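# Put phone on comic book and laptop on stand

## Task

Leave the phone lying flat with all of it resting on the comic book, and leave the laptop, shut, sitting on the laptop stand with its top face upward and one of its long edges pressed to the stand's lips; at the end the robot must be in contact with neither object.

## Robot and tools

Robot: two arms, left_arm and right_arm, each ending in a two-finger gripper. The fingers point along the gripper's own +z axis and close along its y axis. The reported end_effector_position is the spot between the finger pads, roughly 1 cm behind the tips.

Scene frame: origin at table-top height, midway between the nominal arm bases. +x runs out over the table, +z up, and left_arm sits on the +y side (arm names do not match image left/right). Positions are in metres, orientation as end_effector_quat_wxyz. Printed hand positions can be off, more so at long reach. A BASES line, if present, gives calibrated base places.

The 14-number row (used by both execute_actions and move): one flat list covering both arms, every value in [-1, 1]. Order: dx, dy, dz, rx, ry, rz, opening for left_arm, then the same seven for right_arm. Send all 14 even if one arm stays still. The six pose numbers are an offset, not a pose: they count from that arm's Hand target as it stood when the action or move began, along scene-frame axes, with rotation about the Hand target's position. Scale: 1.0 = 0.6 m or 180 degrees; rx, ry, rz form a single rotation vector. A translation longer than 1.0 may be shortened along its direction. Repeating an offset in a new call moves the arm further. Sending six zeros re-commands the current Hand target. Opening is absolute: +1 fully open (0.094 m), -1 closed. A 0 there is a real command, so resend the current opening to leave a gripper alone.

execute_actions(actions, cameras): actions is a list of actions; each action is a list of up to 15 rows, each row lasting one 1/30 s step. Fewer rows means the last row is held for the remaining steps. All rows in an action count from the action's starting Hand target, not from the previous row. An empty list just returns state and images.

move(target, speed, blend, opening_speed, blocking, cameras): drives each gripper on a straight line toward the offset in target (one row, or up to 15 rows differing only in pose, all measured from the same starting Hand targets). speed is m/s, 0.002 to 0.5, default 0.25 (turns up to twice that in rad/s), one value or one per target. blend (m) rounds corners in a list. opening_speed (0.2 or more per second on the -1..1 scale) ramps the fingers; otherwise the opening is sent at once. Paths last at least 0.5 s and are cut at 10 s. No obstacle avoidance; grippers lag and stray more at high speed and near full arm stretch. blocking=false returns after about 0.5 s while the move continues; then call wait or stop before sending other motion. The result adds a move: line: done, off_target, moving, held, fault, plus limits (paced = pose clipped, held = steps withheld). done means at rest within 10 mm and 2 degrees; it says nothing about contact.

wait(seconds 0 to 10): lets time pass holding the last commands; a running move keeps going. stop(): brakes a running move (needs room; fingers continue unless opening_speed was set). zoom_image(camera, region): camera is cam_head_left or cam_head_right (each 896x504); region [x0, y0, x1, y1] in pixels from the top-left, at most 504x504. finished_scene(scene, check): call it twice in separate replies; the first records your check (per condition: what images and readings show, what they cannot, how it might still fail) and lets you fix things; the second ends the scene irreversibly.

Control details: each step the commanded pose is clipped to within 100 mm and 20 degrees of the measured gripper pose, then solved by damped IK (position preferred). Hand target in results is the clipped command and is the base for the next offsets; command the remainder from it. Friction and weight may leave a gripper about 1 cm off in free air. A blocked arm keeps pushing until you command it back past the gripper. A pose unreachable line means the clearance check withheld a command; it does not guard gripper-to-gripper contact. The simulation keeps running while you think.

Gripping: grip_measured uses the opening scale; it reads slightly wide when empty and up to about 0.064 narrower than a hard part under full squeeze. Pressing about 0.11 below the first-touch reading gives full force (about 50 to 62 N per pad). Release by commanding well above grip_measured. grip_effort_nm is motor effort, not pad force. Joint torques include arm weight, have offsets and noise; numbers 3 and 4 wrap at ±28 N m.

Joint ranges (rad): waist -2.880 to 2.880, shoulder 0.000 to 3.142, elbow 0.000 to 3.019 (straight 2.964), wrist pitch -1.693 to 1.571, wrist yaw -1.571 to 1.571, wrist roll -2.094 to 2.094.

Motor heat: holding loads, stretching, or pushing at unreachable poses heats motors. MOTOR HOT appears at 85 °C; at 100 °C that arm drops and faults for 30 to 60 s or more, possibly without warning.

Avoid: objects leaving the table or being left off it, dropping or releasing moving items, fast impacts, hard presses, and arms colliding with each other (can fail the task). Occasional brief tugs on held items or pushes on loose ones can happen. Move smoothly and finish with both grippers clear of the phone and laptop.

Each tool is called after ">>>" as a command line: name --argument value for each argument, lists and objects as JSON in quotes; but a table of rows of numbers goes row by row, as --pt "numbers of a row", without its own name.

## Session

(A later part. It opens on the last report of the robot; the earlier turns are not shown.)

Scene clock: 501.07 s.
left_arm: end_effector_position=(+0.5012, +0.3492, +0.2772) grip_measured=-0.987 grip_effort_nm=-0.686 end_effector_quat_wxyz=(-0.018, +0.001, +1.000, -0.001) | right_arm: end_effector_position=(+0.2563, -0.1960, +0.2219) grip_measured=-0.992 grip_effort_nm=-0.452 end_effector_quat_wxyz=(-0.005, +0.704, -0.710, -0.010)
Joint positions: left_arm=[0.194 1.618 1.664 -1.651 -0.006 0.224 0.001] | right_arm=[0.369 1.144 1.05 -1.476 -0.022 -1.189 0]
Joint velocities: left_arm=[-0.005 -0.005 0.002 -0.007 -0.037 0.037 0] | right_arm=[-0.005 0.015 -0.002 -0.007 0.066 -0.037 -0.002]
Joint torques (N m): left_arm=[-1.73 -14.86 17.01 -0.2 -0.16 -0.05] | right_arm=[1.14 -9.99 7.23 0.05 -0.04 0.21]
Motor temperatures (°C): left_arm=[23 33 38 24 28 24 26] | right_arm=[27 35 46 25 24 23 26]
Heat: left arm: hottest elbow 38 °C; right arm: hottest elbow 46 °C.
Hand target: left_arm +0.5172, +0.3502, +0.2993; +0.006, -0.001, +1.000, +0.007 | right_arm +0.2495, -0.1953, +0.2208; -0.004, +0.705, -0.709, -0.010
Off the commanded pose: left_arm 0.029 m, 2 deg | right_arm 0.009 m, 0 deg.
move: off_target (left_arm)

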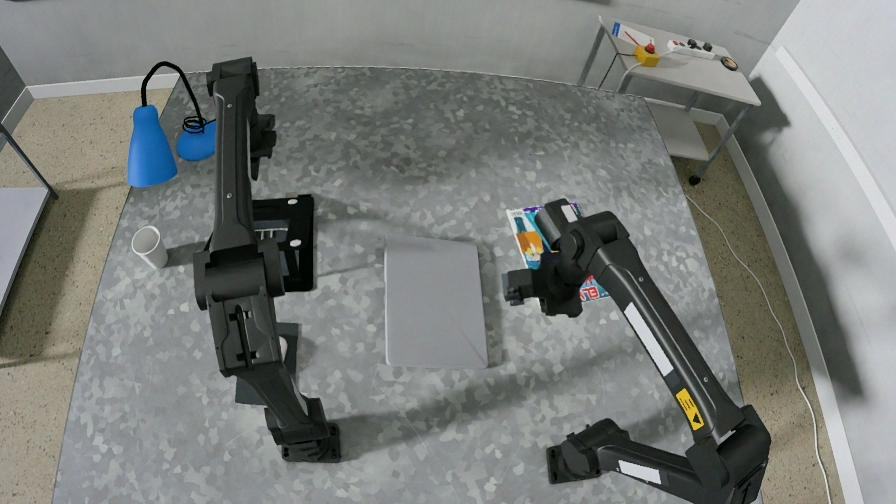

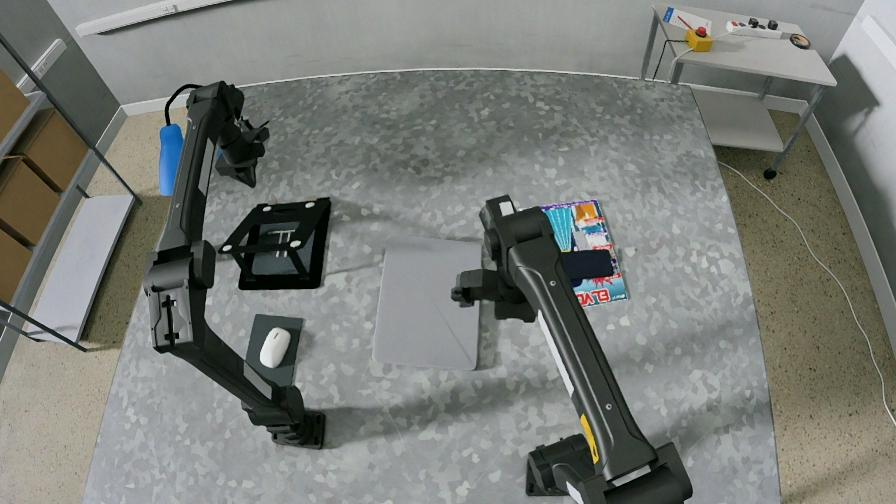

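>>> move --target '[0.117,-0.417,-0.167,0,0,0.5,-1,-0.183,0.175,-0.117,0,0,0,-1]' --speed 0.25

Scene clock: 510.17 s.
left_arm: end_effector_position=(+0.5624, +0.1083, +0.1839) grip_measured=-0.987 grip_effort_nm=-0.681 end_effector_quat_wxyz=(+0.017, +0.708, -0.706, -0.030) | right_arm: end_effector_position=(+0.1425, -0.0904, +0.1546) grip_measured=-0.992 grip_effort_nm=-0.447 end_effector_quat_wxyz=(-0.003, +0.704, -0.711, -0.012)
Joint positions: left_arm=[-0.277 1.831 1.7 -1.509 -0.002 -1.822 0.001] | right_arm=[0.895 1.094 0.835 -1.303 -0.022 -0.66 0]
Joint velocities: left_arm=[0.005 -0.005 0.002 0.017 -0.022 0.007 -0.001] | right_arm=[-0.005 -0.015 0.012 0.002 -0.125 -0.007 0]
Joint torques (N m): left_arm=[-2.14 -17.79 16.68 0.21 -0.22 -0.07] | right_arm=[1.49 -7.41 7.06 0.51 0 0.21]
Motor temperatures (°C): left_arm=[23 33 39 24 27 24 27] | right_arm=[27 35 44 25 24 23 26]
Heat: left arm: hottest elbow 39 °C; right arm: hottest elbow 44 °C.
Hand target: left_arm +0.5838, +0.0972, +0.2011; +0.000, +0.707, -0.707, -0.006 | right_arm +0.1385, -0.0897, +0.1489; -0.001, +0.705, -0.709, -0.011
Off the commanded pose: left_arm 0.030 m, 3 deg | right_arm 0.005 m, 0 deg.
move: off_target (left_arm)

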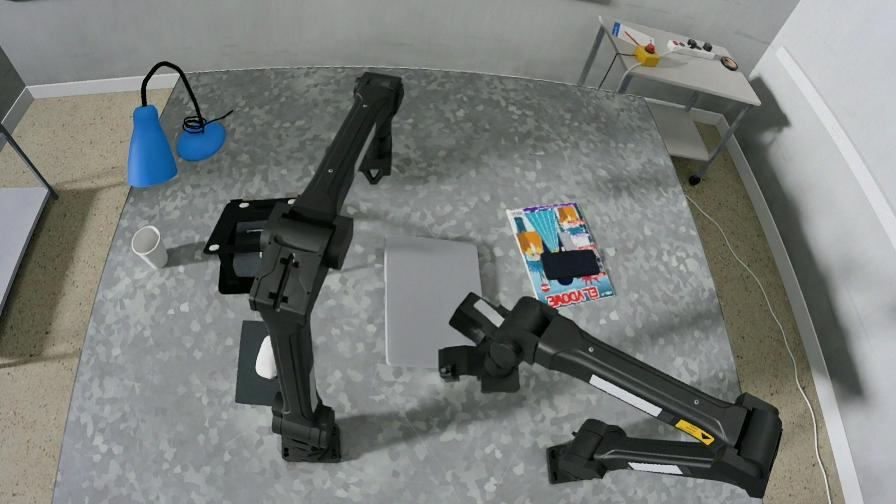

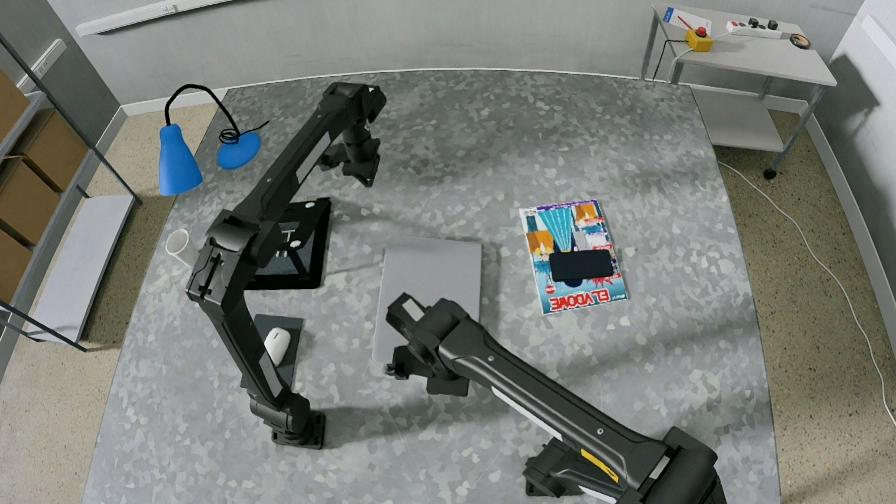

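>>> move --target '[0.0,0,-0.25,0,0,0,-1,0,0,-0.15,0,0,0,-1]' --speed 0.2

>>> zoom_image --camera "cam_head_left" --region '[350, 180, 550, 400]'

>>> zoom_image --camera "cam_head_right" --region '[340, 180, 540, 400]'

Scene clock: 514.30 s.
left_arm: end_effector_position=(+0.5817, +0.1027, +0.0528) grip_measured=-0.987 grip_effort_nm=-0.681 end_effector_quat_wxyz=(+0.004, +0.708, -0.706, -0.009) | right_arm: end_effector_position=(+0.1426, -0.0903, +0.0676) grip_measured=-0.992 grip_effort_nm=-0.447 end_effector_quat_wxyz=(-0.010, +0.703, -0.711, -0.012)
Joint positions: left_arm=[-0.278 1.947 1.518 -1.161 -0.003 -1.824 0.001] | right_arm=[0.895 1.193 0.66 -1.015 -0.022 -0.66 0]
Joint velocities: left_arm=[-0.015 -0.005 -0.007 0.007 -0.037 0.037 -0.001] | right_arm=[-0.015 0.005 -0.002 0.002 -0.066 0.022 0]
Joint torques (N m): left_arm=[-2.02 -20.31 9.1 0.69 -0.21 -0.07] | right_arm=[1.14 -6.42 6.41 0.36 0 0.18]
Motor temperatures (°C): left_arm=[23 33 39 24 27 23 27] | right_arm=[27 35 44 25 24 23 26]
Heat: left arm: hottest elbow 39 °C; right arm: hottest elbow 44 °C.
Hand target: left_arm +0.5819, +0.0966, +0.0514; +0.000, +0.707, -0.707, -0.006 | right_arm +0.1389, -0.0913, +0.0589; -0.001, +0.705, -0.709, -0.011
Off the commanded pose: left_arm 0.006 m, 1 deg | right_arm 0.010 m, 1 deg.
move: done

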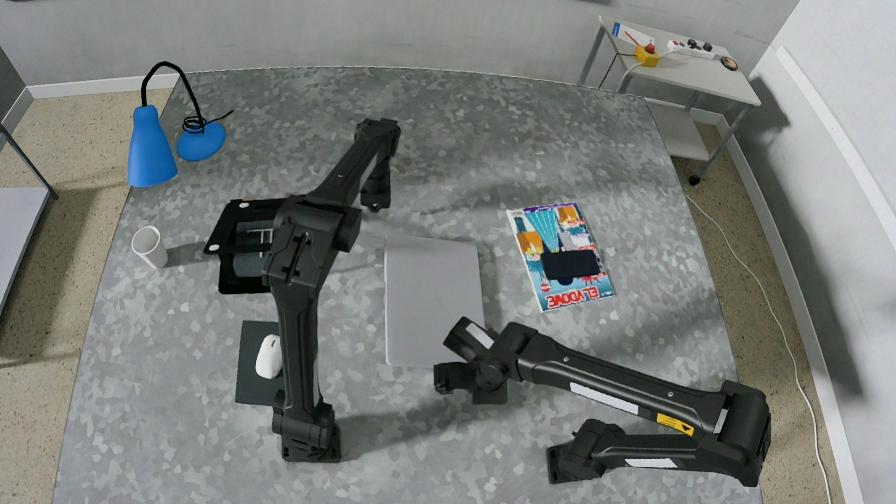

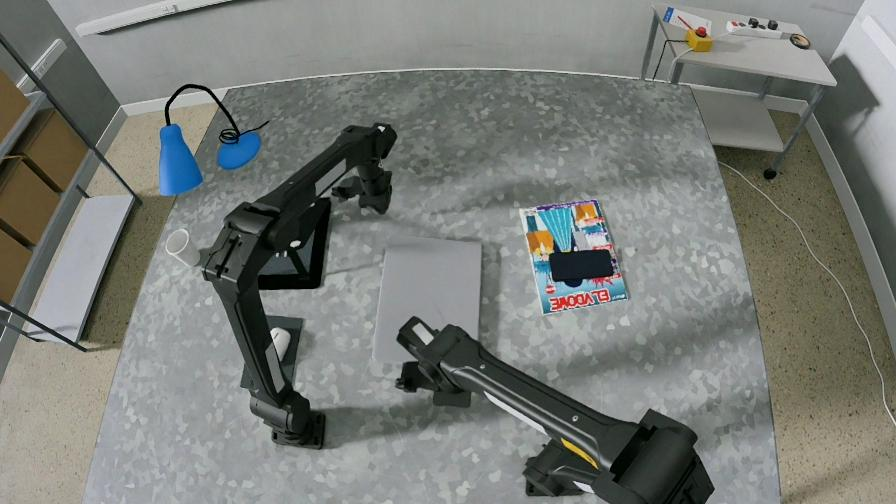

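Scaled by 2.291.

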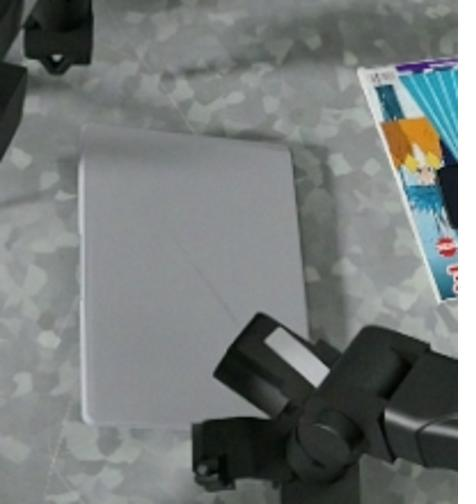

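Scaled by 2.291.

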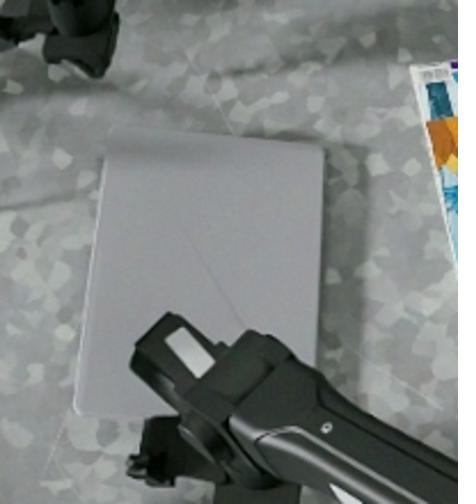

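>>> move --target '[0.0,-0.085,-0.065,0,0,0,-1,-0.02,0.055,-0.09,0,0,0,-1]' --speed 0.15

>>> zoom_image --camera "cam_head_left" --region '[350, 190, 550, 420]'

>>> zoom_image --camera "cam_head_right" --region '[340, 190, 540, 420]'

Scene clock: 525.13 s.
left_arm: end_effector_position=(+0.5755, +0.0485, +0.0143) grip_measured=-0.987 grip_effort_nm=-0.681 end_effector_quat_wxyz=(+0.003, +0.705, -0.709, -0.010) | right_arm: end_effector_position=(+0.1321, -0.0584, +0.0124) grip_measured=-0.992 grip_effort_nm=-0.447 end_effector_quat_wxyz=(-0.008, +0.704, -0.710, -0.013)
Joint positions: left_arm=[-0.372 2.017 1.518 -1.093 -0.003 -1.909 0.001] | right_arm=[0.989 1.367 0.629 -0.811 -0.022 -0.567 0]
Joint velocities: left_arm=[-0.005 -0.005 -0.007 0.002 0.022 0.007 0] | right_arm=[0.015 0.015 -0.007 0.007 -0.007 -0.022 0]
Joint torques (N m): left_arm=[-2.43 -20.01 10.13 0.53 -0.14 -0.05] | right_arm=[1.49 -8.12 5.63 0.61 0.02 0.27]
Motor temperatures (°C): left_arm=[23 33 39 24 27 23 27] | right_arm=[27 34 42 25 24 23 26]
Heat: left arm: hottest elbow 39 °C; right arm: hottest elbow 42 °C.
Hand target: left_arm +0.5809, +0.0452, +0.0129; +0.000, +0.708, -0.707, -0.006 | right_arm +0.1272, -0.0592, +0.0043; +0.000, +0.705, -0.709, -0.011
Off the commanded pose: left_arm 0.007 m, 1 deg | right_arm 0.009 m, 1 deg.
move: done

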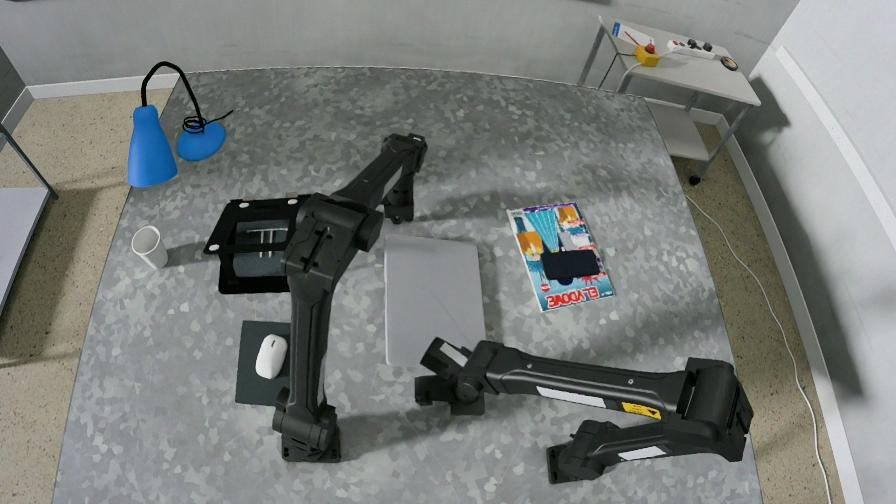

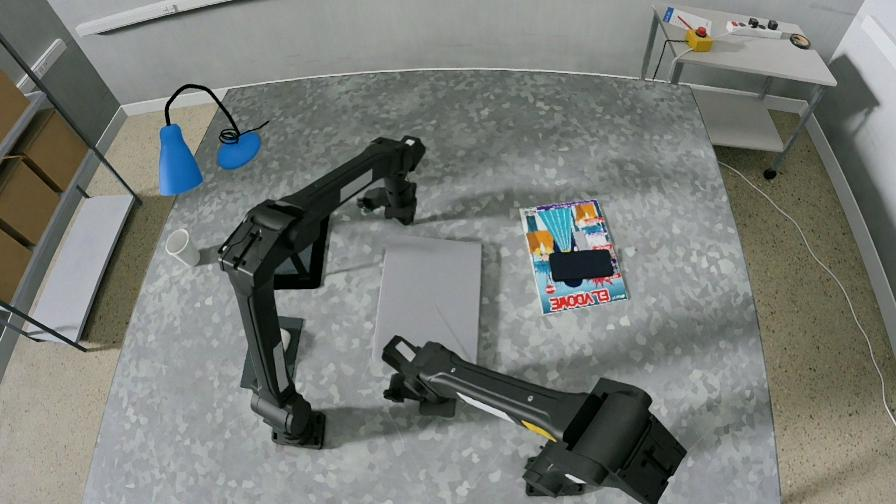

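Scaled by 2.191.

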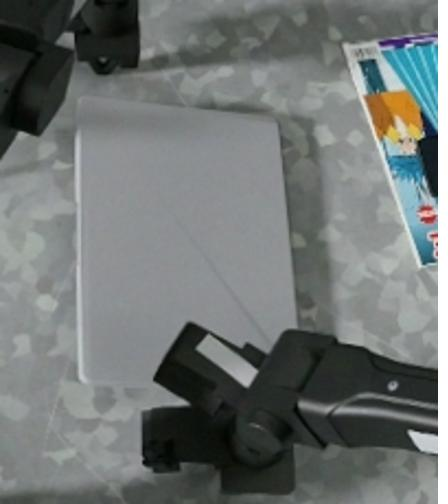

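Scaled by 2.191.

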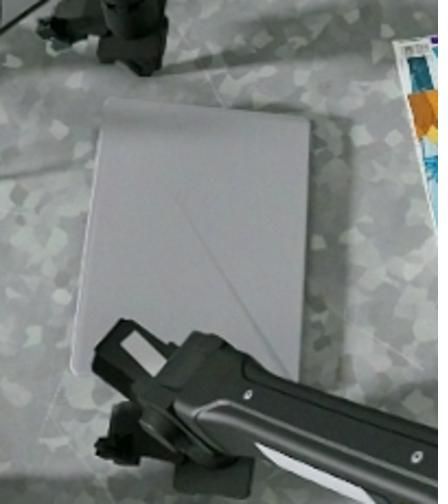

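>>> move --target '[-0.05,0,0,0,0,0,-1,0.133,0,0.015,0,0,0,-1]' --speed 0.1

>>> zoom_image --camera "cam_head_left" --region '[350, 190, 550, 420]'

>>> zoom_image --camera "cam_head_right" --region '[340, 190, 540, 420]'

Scene clock: 534.77 s.
left_arm: end_effector_position=(+0.5598, +0.0523, +0.0134) grip_measured=-0.987 grip_effort_nm=-0.681 end_effector_quat_wxyz=(+0.001, +0.711, -0.704, -0.005) | right_arm: end_effector_position=(+0.1923, -0.0692, +0.0107) grip_measured=-0.992 grip_effort_nm=-0.442 end_effector_quat_wxyz=(+0.002, +0.707, -0.707, -0.012)
Joint positions: left_arm=[-0.375 1.974 1.445 -1.051 -0.003 -1.927 0.001] | right_arm=[0.815 1.459 0.717 -0.832 -0.024 -0.75 0]
Joint velocities: left_arm=[-0.024 -0.015 0.002 -0.012 0.037 0.007 0] | right_arm=[-0.015 0.005 -0.002 0.002 0.007 -0.125 0.001]
Joint torques (N m): left_arm=[-2.73 -21.25 6.95 0.35 -0.16 -0.08] | right_arm=[-0.32 -8.94 9.28 -0.12 0.07 0.08]
Motor temperatures (°C): left_arm=[23 33 39 24 27 23 27] | right_arm=[27 34 40 25 24 23 26]
Heat: left arm: hottest elbow 39 °C; right arm: hottest elbow 40 °C.
Hand target: left_arm +0.5509, +0.0456, +0.0132; +0.000, +0.707, -0.707, -0.006 | right_arm +0.2075, -0.0599, +0.0137; -0.001, +0.705, -0.709, -0.011
Off the commanded pose: left_arm 0.011 m, 1 deg | right_arm 0.018 m, 0 deg.
move: off_target (left_arm, right_arm)

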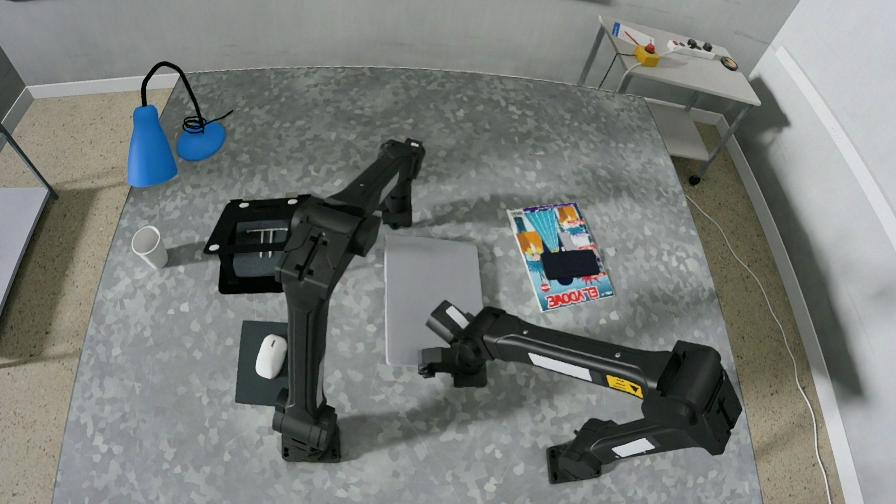

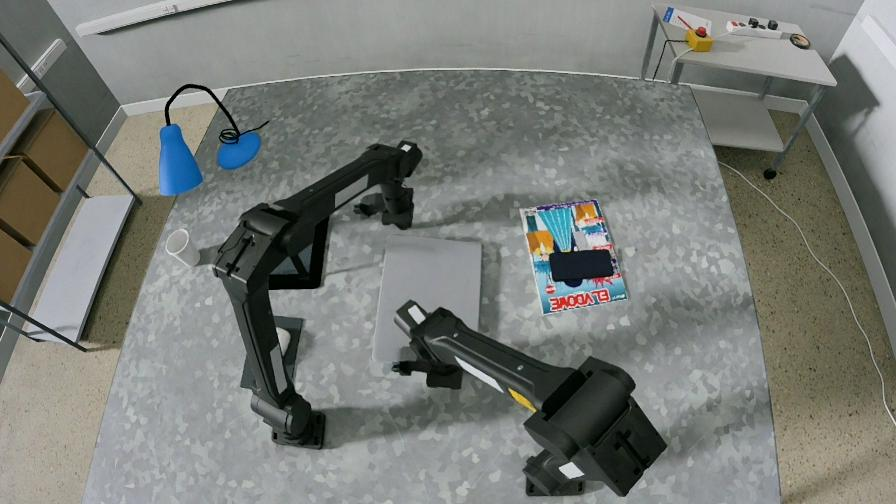

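Scaled by 2.191.

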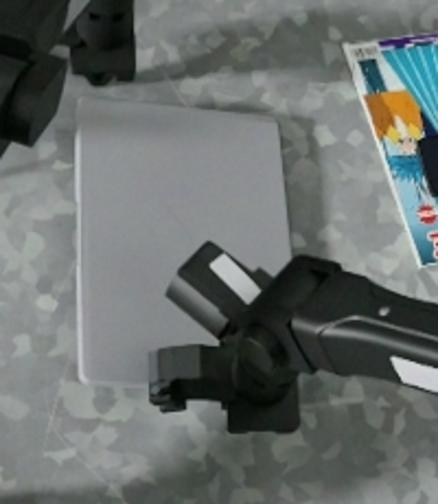

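Scaled by 2.191.

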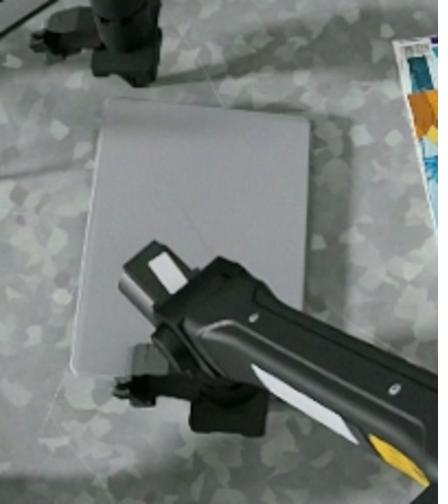

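>>> execute_actions --actions '[]'

Scene clock: 551.30 s.
left_arm: end_effector_position=(+0.5596, +0.0523, +0.0133) grip_measured=-0.987 grip_effort_nm=-0.676 end_effector_quat_wxyz=(+0.001, +0.711, -0.704, -0.005) | right_arm: end_effector_position=(+0.1923, -0.0692, +0.0107) grip_measured=-0.992 grip_effort_nm=-0.447 end_effector_quat_wxyz=(+0.002, +0.707, -0.707, -0.012)
Joint positions: left_arm=[-0.375 1.974 1.445 -1.051 -0.003 -1.927 0.001] | right_arm=[0.815 1.459 0.717 -0.832 -0.024 -0.75 0]
Joint velocities: left_arm=[-0.005 -0.015 -0.002 0.002 -0.022 -0.022 0] | right_arm=[-0.015 -0.005 -0.002 0.012 0.051 0.066 0]
Joint torques (N m): left_arm=[-2.78 -21.13 7.12 0.49 -0.16 -0.06] | right_arm=[-0.38 -8.94 9.26 -0.14 0.06 0.09]
Motor temperatures (°C): left_arm=[23 32 37 24 27 23 27] | right_arm=[27 34 39 25 24 23 26]
Heat: left arm: hottest elbow 37 °C; right arm: hottest elbow 39 °C.
Hand target: left_arm +0.5507, +0.0457, +0.0131; +0.000, +0.708, -0.707, -0.006 | right_arm +0.2075, -0.0599, +0.0137; -0.001, +0.705, -0.709, -0.011
Tool commands: left_gripper/opening=-1.0 right_gripper/opening=-1.0
Off the commanded pose: left_arm 0.011 m, 1 deg | right_arm 0.018 m, 0 deg.

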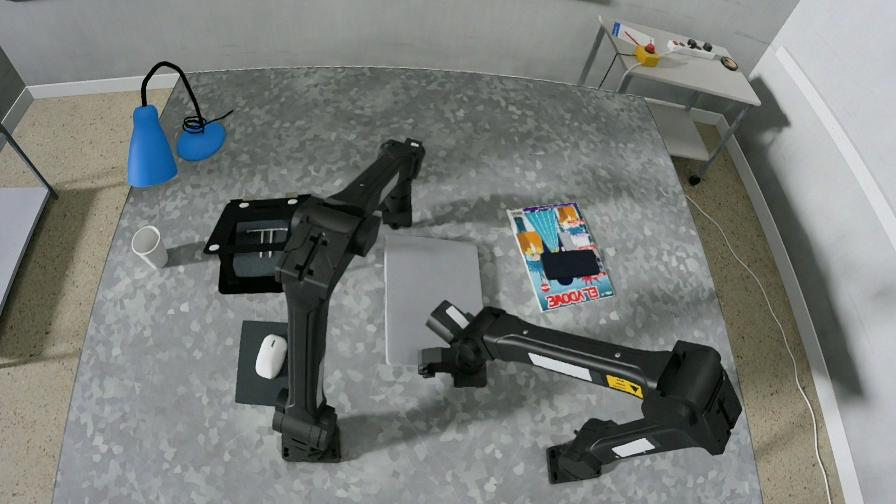

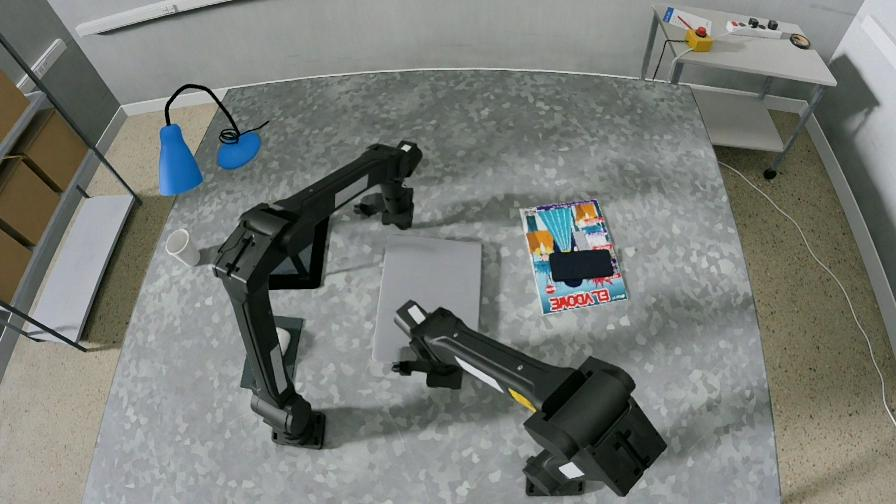

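>>> zoom_image --camera "cam_head_left" --region '[350, 190, 530, 400]'

>>> zoom_image --camera "cam_head_right" --region '[340, 190, 520, 400]'

Scaled by 2.400.

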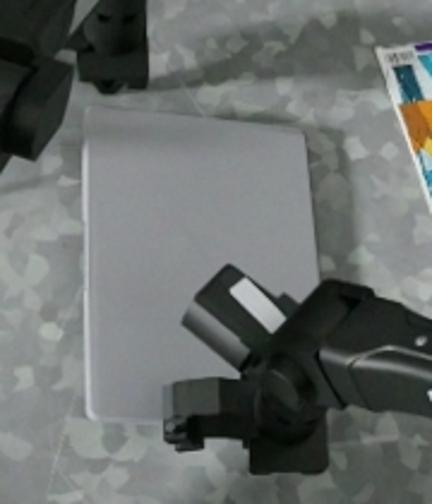

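Scaled by 2.400.

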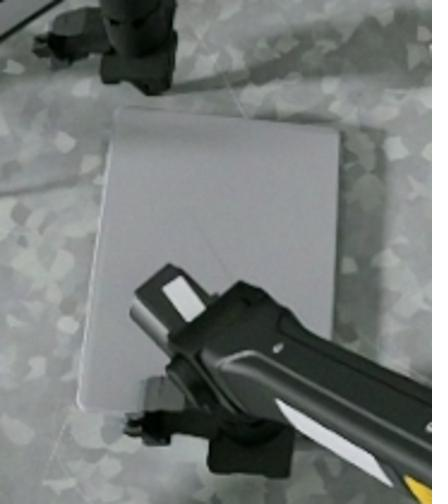

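>>> move --pt "-0.035 0.032 0.005 0 0 0 -1 0.010 -0.005 0.006 0 0 0 -1" --pt "-0.066 0.079 0.005 0 0 0 -1 0.041 -0.05 0.006 0 0 0 -1" --pt "-0.106 0.119 0.005 0 0 0 -1 0.081 -0.09 0.006 0 0 0 -1" --speed 0.06 --blend 0.01

Scene clock: 572.07 s.
left_arm: end_effector_position=(+0.4966, +0.1163, +0.0133) grip_measured=-0.987 grip_effort_nm=-0.676 end_effector_quat_wxyz=(-0.002, +0.713, -0.701, -0.006) | right_arm: end_effector_position=(+0.2322, -0.1250, +0.0111) grip_measured=-0.992 grip_effort_nm=-0.437 end_effector_quat_wxyz=(+0.015, +0.708, -0.706, -0.015)
Joint positions: left_arm=[-0.297 1.8 1.171 -0.95 -0.01 -1.855 0.001] | right_arm=[0.605 1.46 0.719 -0.866 -0.024 -0.963 0]
Joint velocities: left_arm=[-0.005 -0.005 0.002 -0.012 0.022 0.022 0.001] | right_arm=[-0.005 -0.015 -0.012 -0.007 -0.007 0.007 -0.001]
Joint torques (N m): left_arm=[-1.44 -19.25 6.43 0.14 -0.01 0.11] | right_arm=[-0.38 -9.58 9.69 0.29 0.05 0.11]
Motor temperatures (°C): left_arm=[23 32 35 24 27 23 27] | right_arm=[27 33 38 25 24 23 26]
Heat: left arm: hottest elbow 35 °C; right arm: hottest elbow 38 °C.
Hand target: left_arm +0.4879, +0.1178, +0.0164; +0.000, +0.707, -0.707, -0.006 | right_arm +0.2561, -0.1142, +0.0183; -0.003, +0.705, -0.709, -0.010
Off the commanded pose: left_arm 0.010 m, 1 deg | right_arm 0.027 m, 2 deg.
move: off_target (right_arm)

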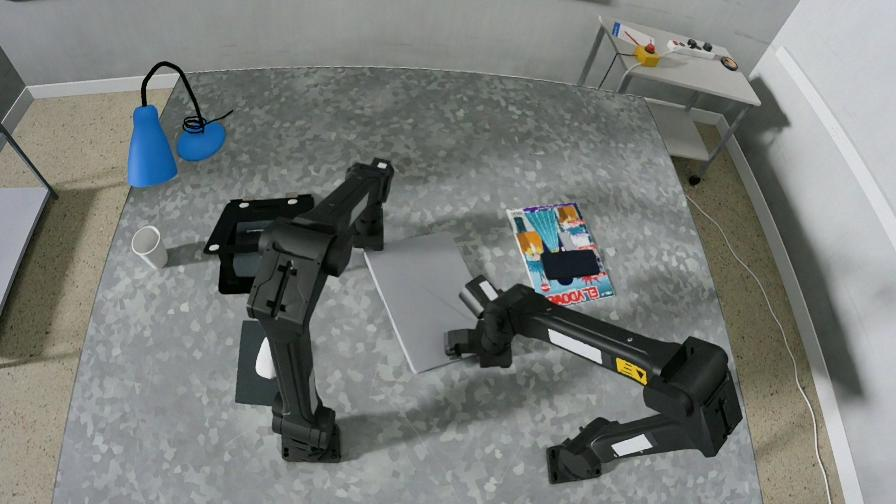

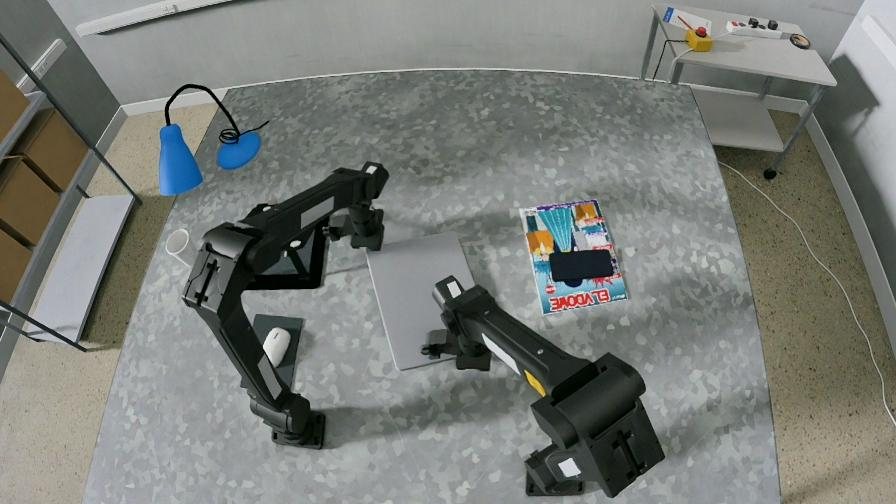

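>>> move --pt "-0.047 0.032 0.005 0 0 0 -1 0.045 -0.033 0.005 0 0 0 -1" --pt "-0.098 0.057 0.005 0 0 0 -1 0.097 -0.058 0.005 0 0 0 -1" --pt "-0.152 0.072 0.005 0 0 0 -1 0.150 -0.073 0.005 0 0 0 -1" --speed 0.06 --blend 0.01

Scene clock: 577.60 s.
left_arm: end_effector_position=(+0.4036, +0.1668, +0.0189) grip_measured=-0.987 grip_effort_nm=-0.676 end_effector_quat_wxyz=(-0.005, +0.713, -0.701, -0.012) | right_arm: end_effector_position=(+0.3152, -0.1744, +0.0126) grip_measured=-0.992 grip_effort_nm=-0.437 end_effector_quat_wxyz=(+0.021, +0.701, -0.712, -0.014)
Joint positions: left_arm=[-0.238 1.569 0.874 -0.891 -0.02 -1.798 0.001] | right_arm=[0.371 1.581 0.866 -0.905 -0.01 -1.179 0]
Joint velocities: left_arm=[-0.005 -0.015 -0.012 -0.012 0.007 -0.051 0] | right_arm=[0.005 -0.005 -0.017 -0.017 -0.022 0.051 -0.001]
Joint torques (N m): left_arm=[-2.14 -13.51 6.45 0.42 0.4 0.08] | right_arm=[0.62 -11.46 11.17 0.24 -0.43 0.05]
Motor temperatures (°C): left_arm=[23 32 35 24 27 23 27] | right_arm=[26 33 39 25 24 23 26]
Heat: left arm: hottest elbow 35 °C; right arm: hottest elbow 39 °C.
Hand target: left_arm +0.3971, +0.1624, +0.0200; +0.000, +0.707, -0.707, -0.006 | right_arm +0.3462, -0.1592, +0.0218; -0.004, +0.705, -0.709, -0.010
Off the commanded pose: left_arm 0.009 m, 1 deg | right_arm 0.036 m, 3 deg.
move: off_target (right_arm)

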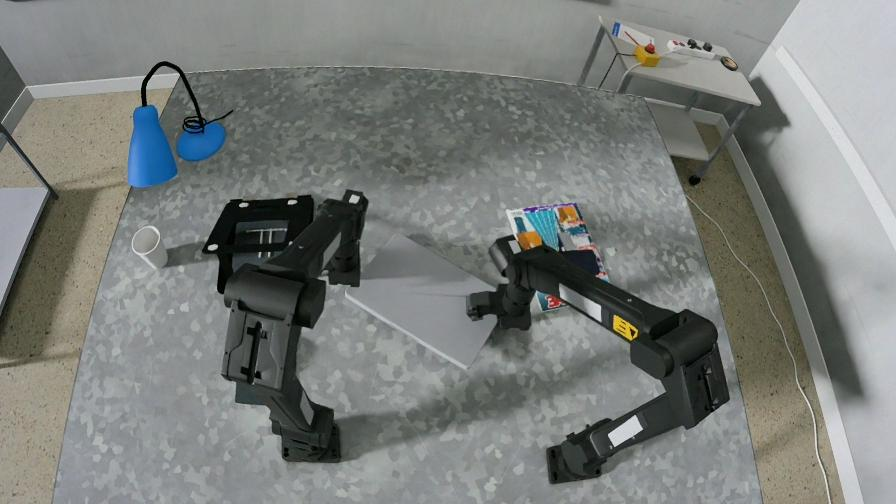

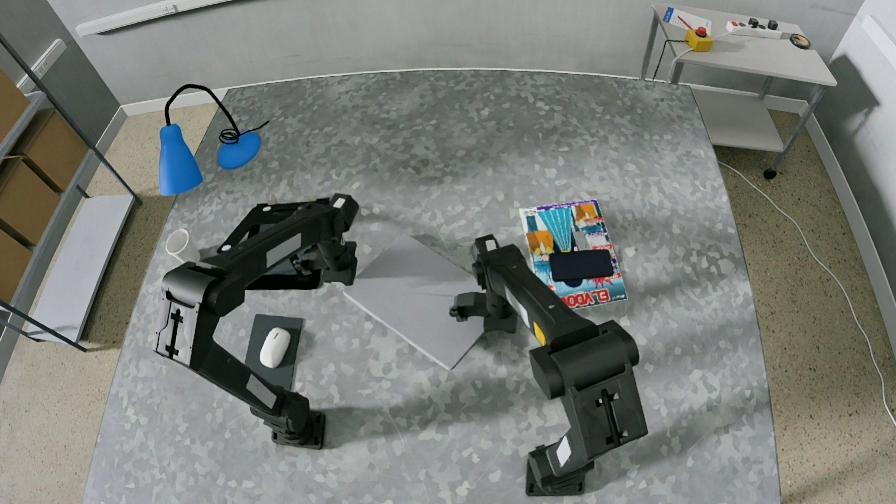

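>>> move --pt "-0.057 0.023 -0.006 0 0 0 -1 0.057 0.01 0.0 0 0 0 -1" --pt "-0.113 0.035 -0.006 0 0 0 -1 0.113 0.032 0.0 0 0 0 -1" --speed 0.06 --blend 0.01

Scene clock: 583.50 s.
left_arm: end_effector_position=(+0.3287, +0.1832, +0.0139) grip_measured=-0.987 grip_effort_nm=-0.681 end_effector_quat_wxyz=(+0.005, +0.708, -0.706, -0.017) | right_arm: end_effector_position=(+0.3934, -0.1574, +0.0166) grip_measured=-0.992 grip_effort_nm=-0.437 end_effector_quat_wxyz=(+0.010, +0.698, -0.716, -0.009)
Joint positions: left_arm=[-0.231 1.405 0.672 -0.871 -0.011 -1.776 0.001] | right_arm=[0.343 1.736 1.088 -0.949 -0.009 -1.198 0]
Joint velocities: left_arm=[-0.005 -0.005 0.002 0.007 -0.007 -0.051 0] | right_arm=[-0.005 0.005 -0.007 -0.017 -0.022 -0.007 -0.001]
Joint torques (N m): left_arm=[-1.67 -10.93 6.86 0.51 0.06 0.09] | right_arm=[1.49 -14.8 10.88 -0.2 -0.48 0.07]
Motor temperatures (°C): left_arm=[23 32 35 24 27 23 27] | right_arm=[26 33 39 25 24 23 26]
Heat: left arm: hottest elbow 35 °C; right arm: hottest elbow 39 °C.
Hand target: left_arm +0.3295, +0.1841, +0.0169; +0.000, +0.707, -0.707, -0.006 | right_arm +0.4142, -0.1408, +0.0210; -0.004, +0.705, -0.709, -0.010
Off the commanded pose: left_arm 0.003 m, 1 deg | right_arm 0.027 m, 2 deg.
move: off_target (right_arm)

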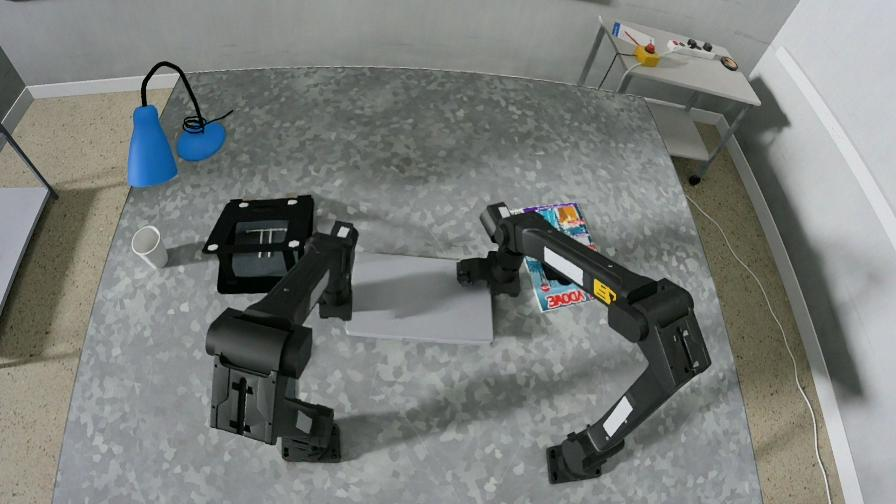

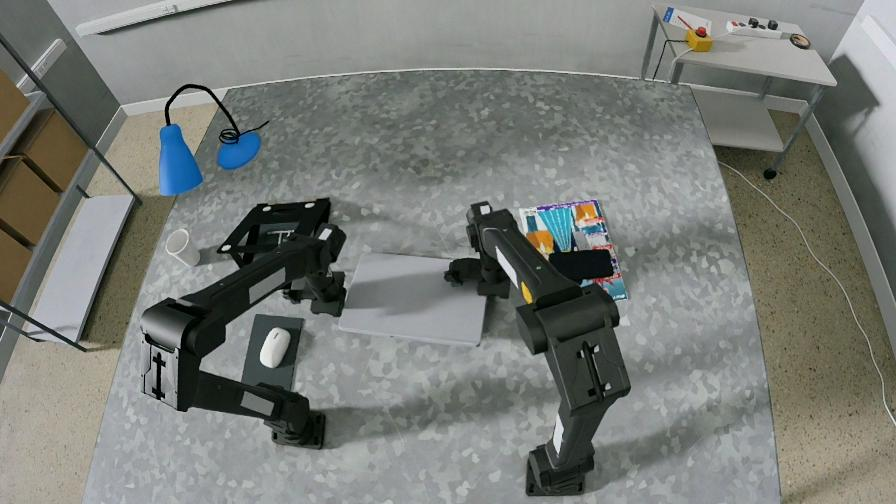

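>>> move --pt "0.0 0.03 0.0 0 0 0 -1 0.0 -0.03 0.0 0 0 0 -1" --pt "0 0.04 0.25 0 0 0 -1 0 -0.03 0.25 0 0 0 -1" --pt "-0.15 -0.1 0.3 0 0 0 0.8 -0.2 0.0 0.3 0 0 0 0.5" --speed 0.2 --blend 0.02

every target must give the same left_gripper/opening, right_gripper/opening; nothing of the call was run
Scene clock: 600.07 s.
left_arm: end_effector_position=(+0.3288, +0.1832, +0.0139) grip_measured=-0.987 grip_effort_nm=-0.676 end_effector_quat_wxyz=(+0.005, +0.708, -0.706, -0.017) | right_arm: end_effector_position=(+0.3934, -0.1574, +0.0167) grip_measured=-0.992 grip_effort_nm=-0.437 end_effector_quat_wxyz=(+0.010, +0.699, -0.715, -0.010)
Joint positions: left_arm=[-0.231 1.405 0.672 -0.871 -0.011 -1.776 0.001] | right_arm=[0.343 1.736 1.088 -0.95 -0.009 -1.199 0]
Joint velocities: left_arm=[0.005 -0.005 0.002 -0.002 -0.022 0.051 -0.001] | right_arm=[-0.005 -0.015 0.012 0.002 0.037 0.022 0]
Joint torques (N m): left_arm=[-1.08 -11.58 6.98 0.84 0.02 0.04] | right_arm=[1.44 -14.45 10.84 -0.02 -0.48 0.1]
Motor temperatures (°C): left_arm=[23 31 34 24 27 23 27] | right_arm=[26 33 40 25 24 23 26]
Heat: left arm: hottest elbow 34 °C; right arm: hottest elbow 40 °C.
Hand target: left_arm +0.3295, +0.1841, +0.0169; +0.000, +0.707, -0.707, -0.006 | right_arm +0.4141, -0.1408, +0.0211; -0.004, +0.705, -0.709, -0.010
Tool commands: left_gripper/opening=-1.0 right_gripper/opening=-1.0
Off the commanded pose: left_arm 0.003 m, 1 deg | right_arm 0.027 m, 2 deg.

>>> move --pt "0.0 0.03 0.0 0 0 0 -1 0.0 -0.05 0.0 0 0 0 -1" --pt "0 0.04 0.25 0 0 0 -1 0 -0.05 0.25 0 0 0 -1" --pt "-0.15 -0.1 0.3 0 0 0 -1 -0.2 0.0 0.3 0 0 0 -1" --speed 0.2 --blend 0.02

Scene clock: 605.80 s.
left_arm: end_effector_position=(+0.2347, +0.1331, +0.1800) grip_measured=-0.987 grip_effort_nm=-0.681 end_effector_quat_wxyz=(+0.008, +0.709, -0.704, -0.023) | right_arm: end_effector_position=(+0.3041, -0.1356, +0.2031) grip_measured=-0.992 grip_effort_nm=-0.437 end_effector_quat_wxyz=(-0.009, +0.705, -0.710, -0.008)
Joint positions: left_arm=[-0.522 0.97 0.824 -1.472 0.002 -2.071 0.001] | right_arm=[0.473 1.329 1.156 -1.385 -0.022 -1.085 0]
Joint velocities: left_arm=[-0.005 -0.005 -0.002 0.007 -0.007 -0.037 0] | right_arm=[-0.005 0.005 -0.017 -0.012 -0.007 0.066 -0.001]
Joint torques (N m): left_arm=[-2.67 -5.54 13.98 -0.36 -0.24 -0.04] | right_arm=[1.26 -12.81 6.99 -0.18 -0.05 0.22]
Motor temperatures (°C): left_arm=[23 31 34 24 27 23 27] | right_arm=[26 33 41 25 24 23 26]
Heat: left arm: hottest elbow 34 °C; right arm: hottest elbow 41 °C.
Hand target: left_arm +0.2418, +0.1259, +0.1974; +0.000, +0.707, -0.707, -0.005 | right_arm +0.2948, -0.1361, +0.2016; -0.003, +0.705, -0.709, -0.010
Off the commanded pose: left_arm 0.020 m, 2 deg | right_arm 0.011 m, 1 deg.
move: off_target (left_arm, right_arm); blend cut to 0.0148 m at target 1

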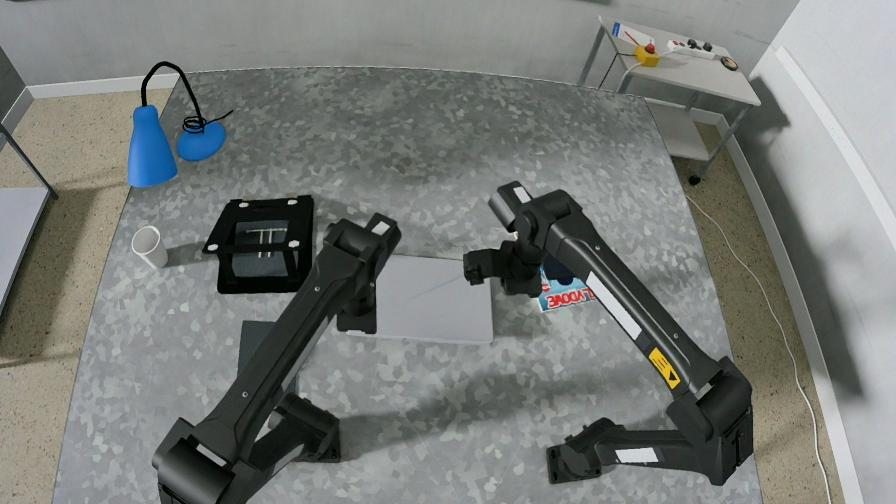

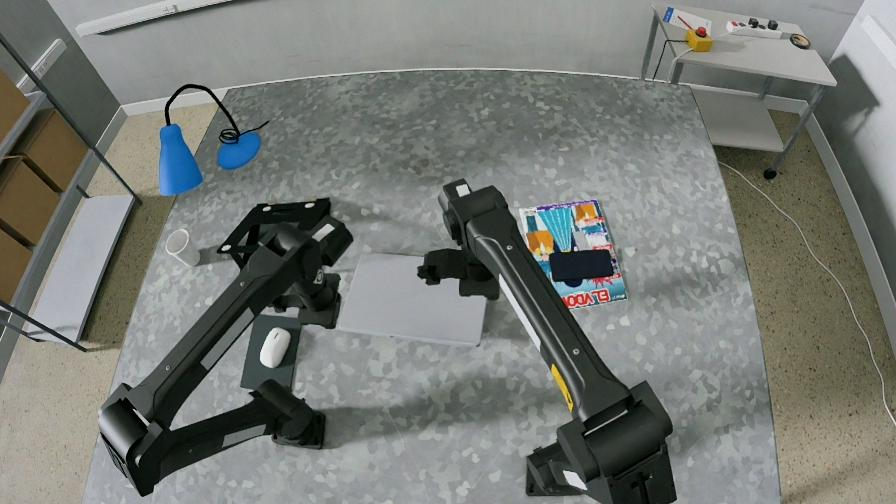

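>>> zoom_image --camera "cam_head_left" --region '[190, 180, 330, 310]'

>>> zoom_image --camera "cam_head_right" --region '[200, 180, 350, 310]'

>>> zoom_image --camera "cam_head_left" --region '[330, 230, 530, 360]'

Scaled by 3.600.

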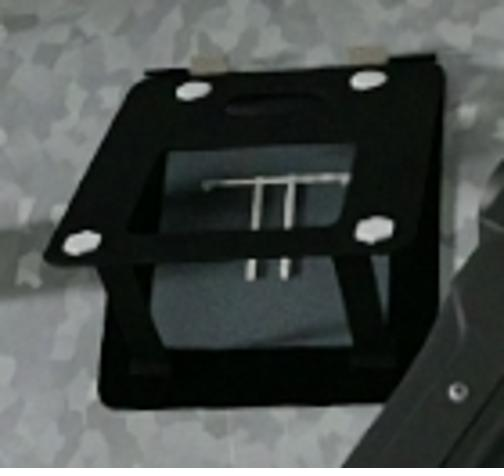

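Scaled by 3.360.

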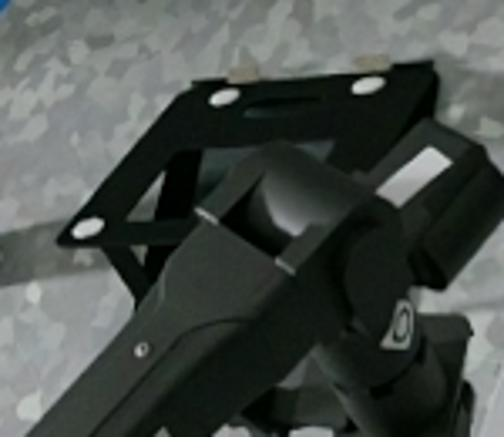

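Scaled by 2.520.

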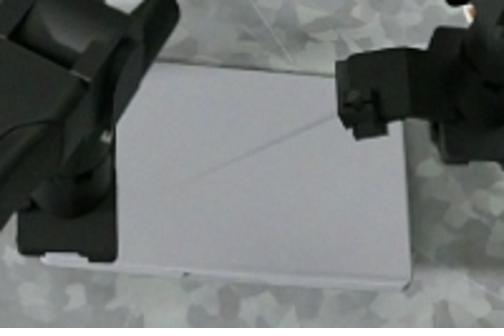

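>>> move --pt "0.50 0.003 0.0 0 0 0 -1 0.41 0.152 0.0 0 0 0 -1" --pt "0.50 0.003 -0.23 0 0 0 -1 0.41 0.152 -0.23 0 0 0 -1" --speed 0.2 --blend 0.02

Scene clock: 620.27 s.
left_arm: end_effector_position=(+0.5363, +0.1190, +0.0580) grip_measured=-0.987 grip_effort_nm=-0.672 end_effector_quat_wxyz=(+0.002, +0.707, -0.708, -0.011) | right_arm: end_effector_position=(+0.5377, -0.0431, +0.0767) grip_measured=-0.992 grip_effort_nm=-0.437 end_effector_quat_wxyz=(-0.011, +0.707, -0.707, -0.007)
Joint positions: left_arm=[-0.271 1.829 1.352 -1.114 -0.008 -1.812 0.001] | right_arm=[0.432 2.053 1.755 -1.257 -0.022 -1.134 0]
Joint velocities: left_arm=[-0.015 0.005 -0.002 -0.007 0.022 -0.007 0] | right_arm=[-0.024 -0.005 -0.002 -0.017 0.007 0.007 -0.002]
Joint torques (N m): left_arm=[-1.08 -17.61 8.99 0.51 -0.08 0.07] | right_arm=[-0.44 -22.36 7.69 0.46 -0.06 0.08]
Motor temperatures (°C): left_arm=[23 30 37 24 27 23 27] | right_arm=[26 33 41 25 24 23 26]
Heat: left arm: hottest elbow 37 °C; right arm: hottest elbow 41 °C.
Hand target: left_arm +0.5392, +0.1238, +0.0568; +0.000, +0.707, -0.707, -0.007 | right_arm +0.5415, -0.0502, +0.0613; -0.004, +0.705, -0.709, -0.010
Off the commanded pose: left_arm 0.010 m, 1 deg | right_arm 0.014 m, 1 deg.
move: off_target (right_arm)

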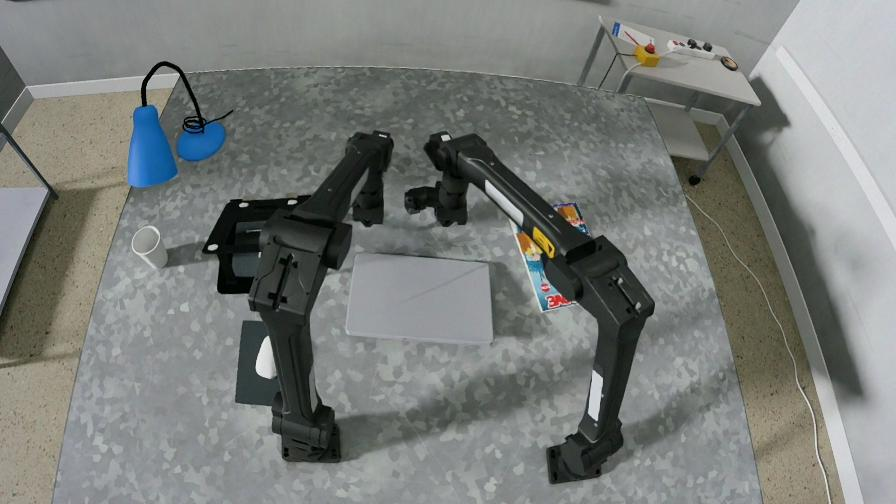

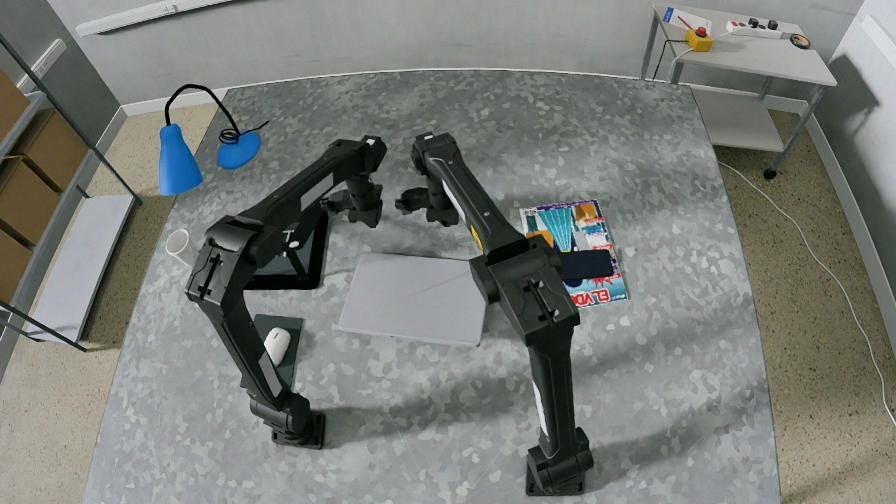

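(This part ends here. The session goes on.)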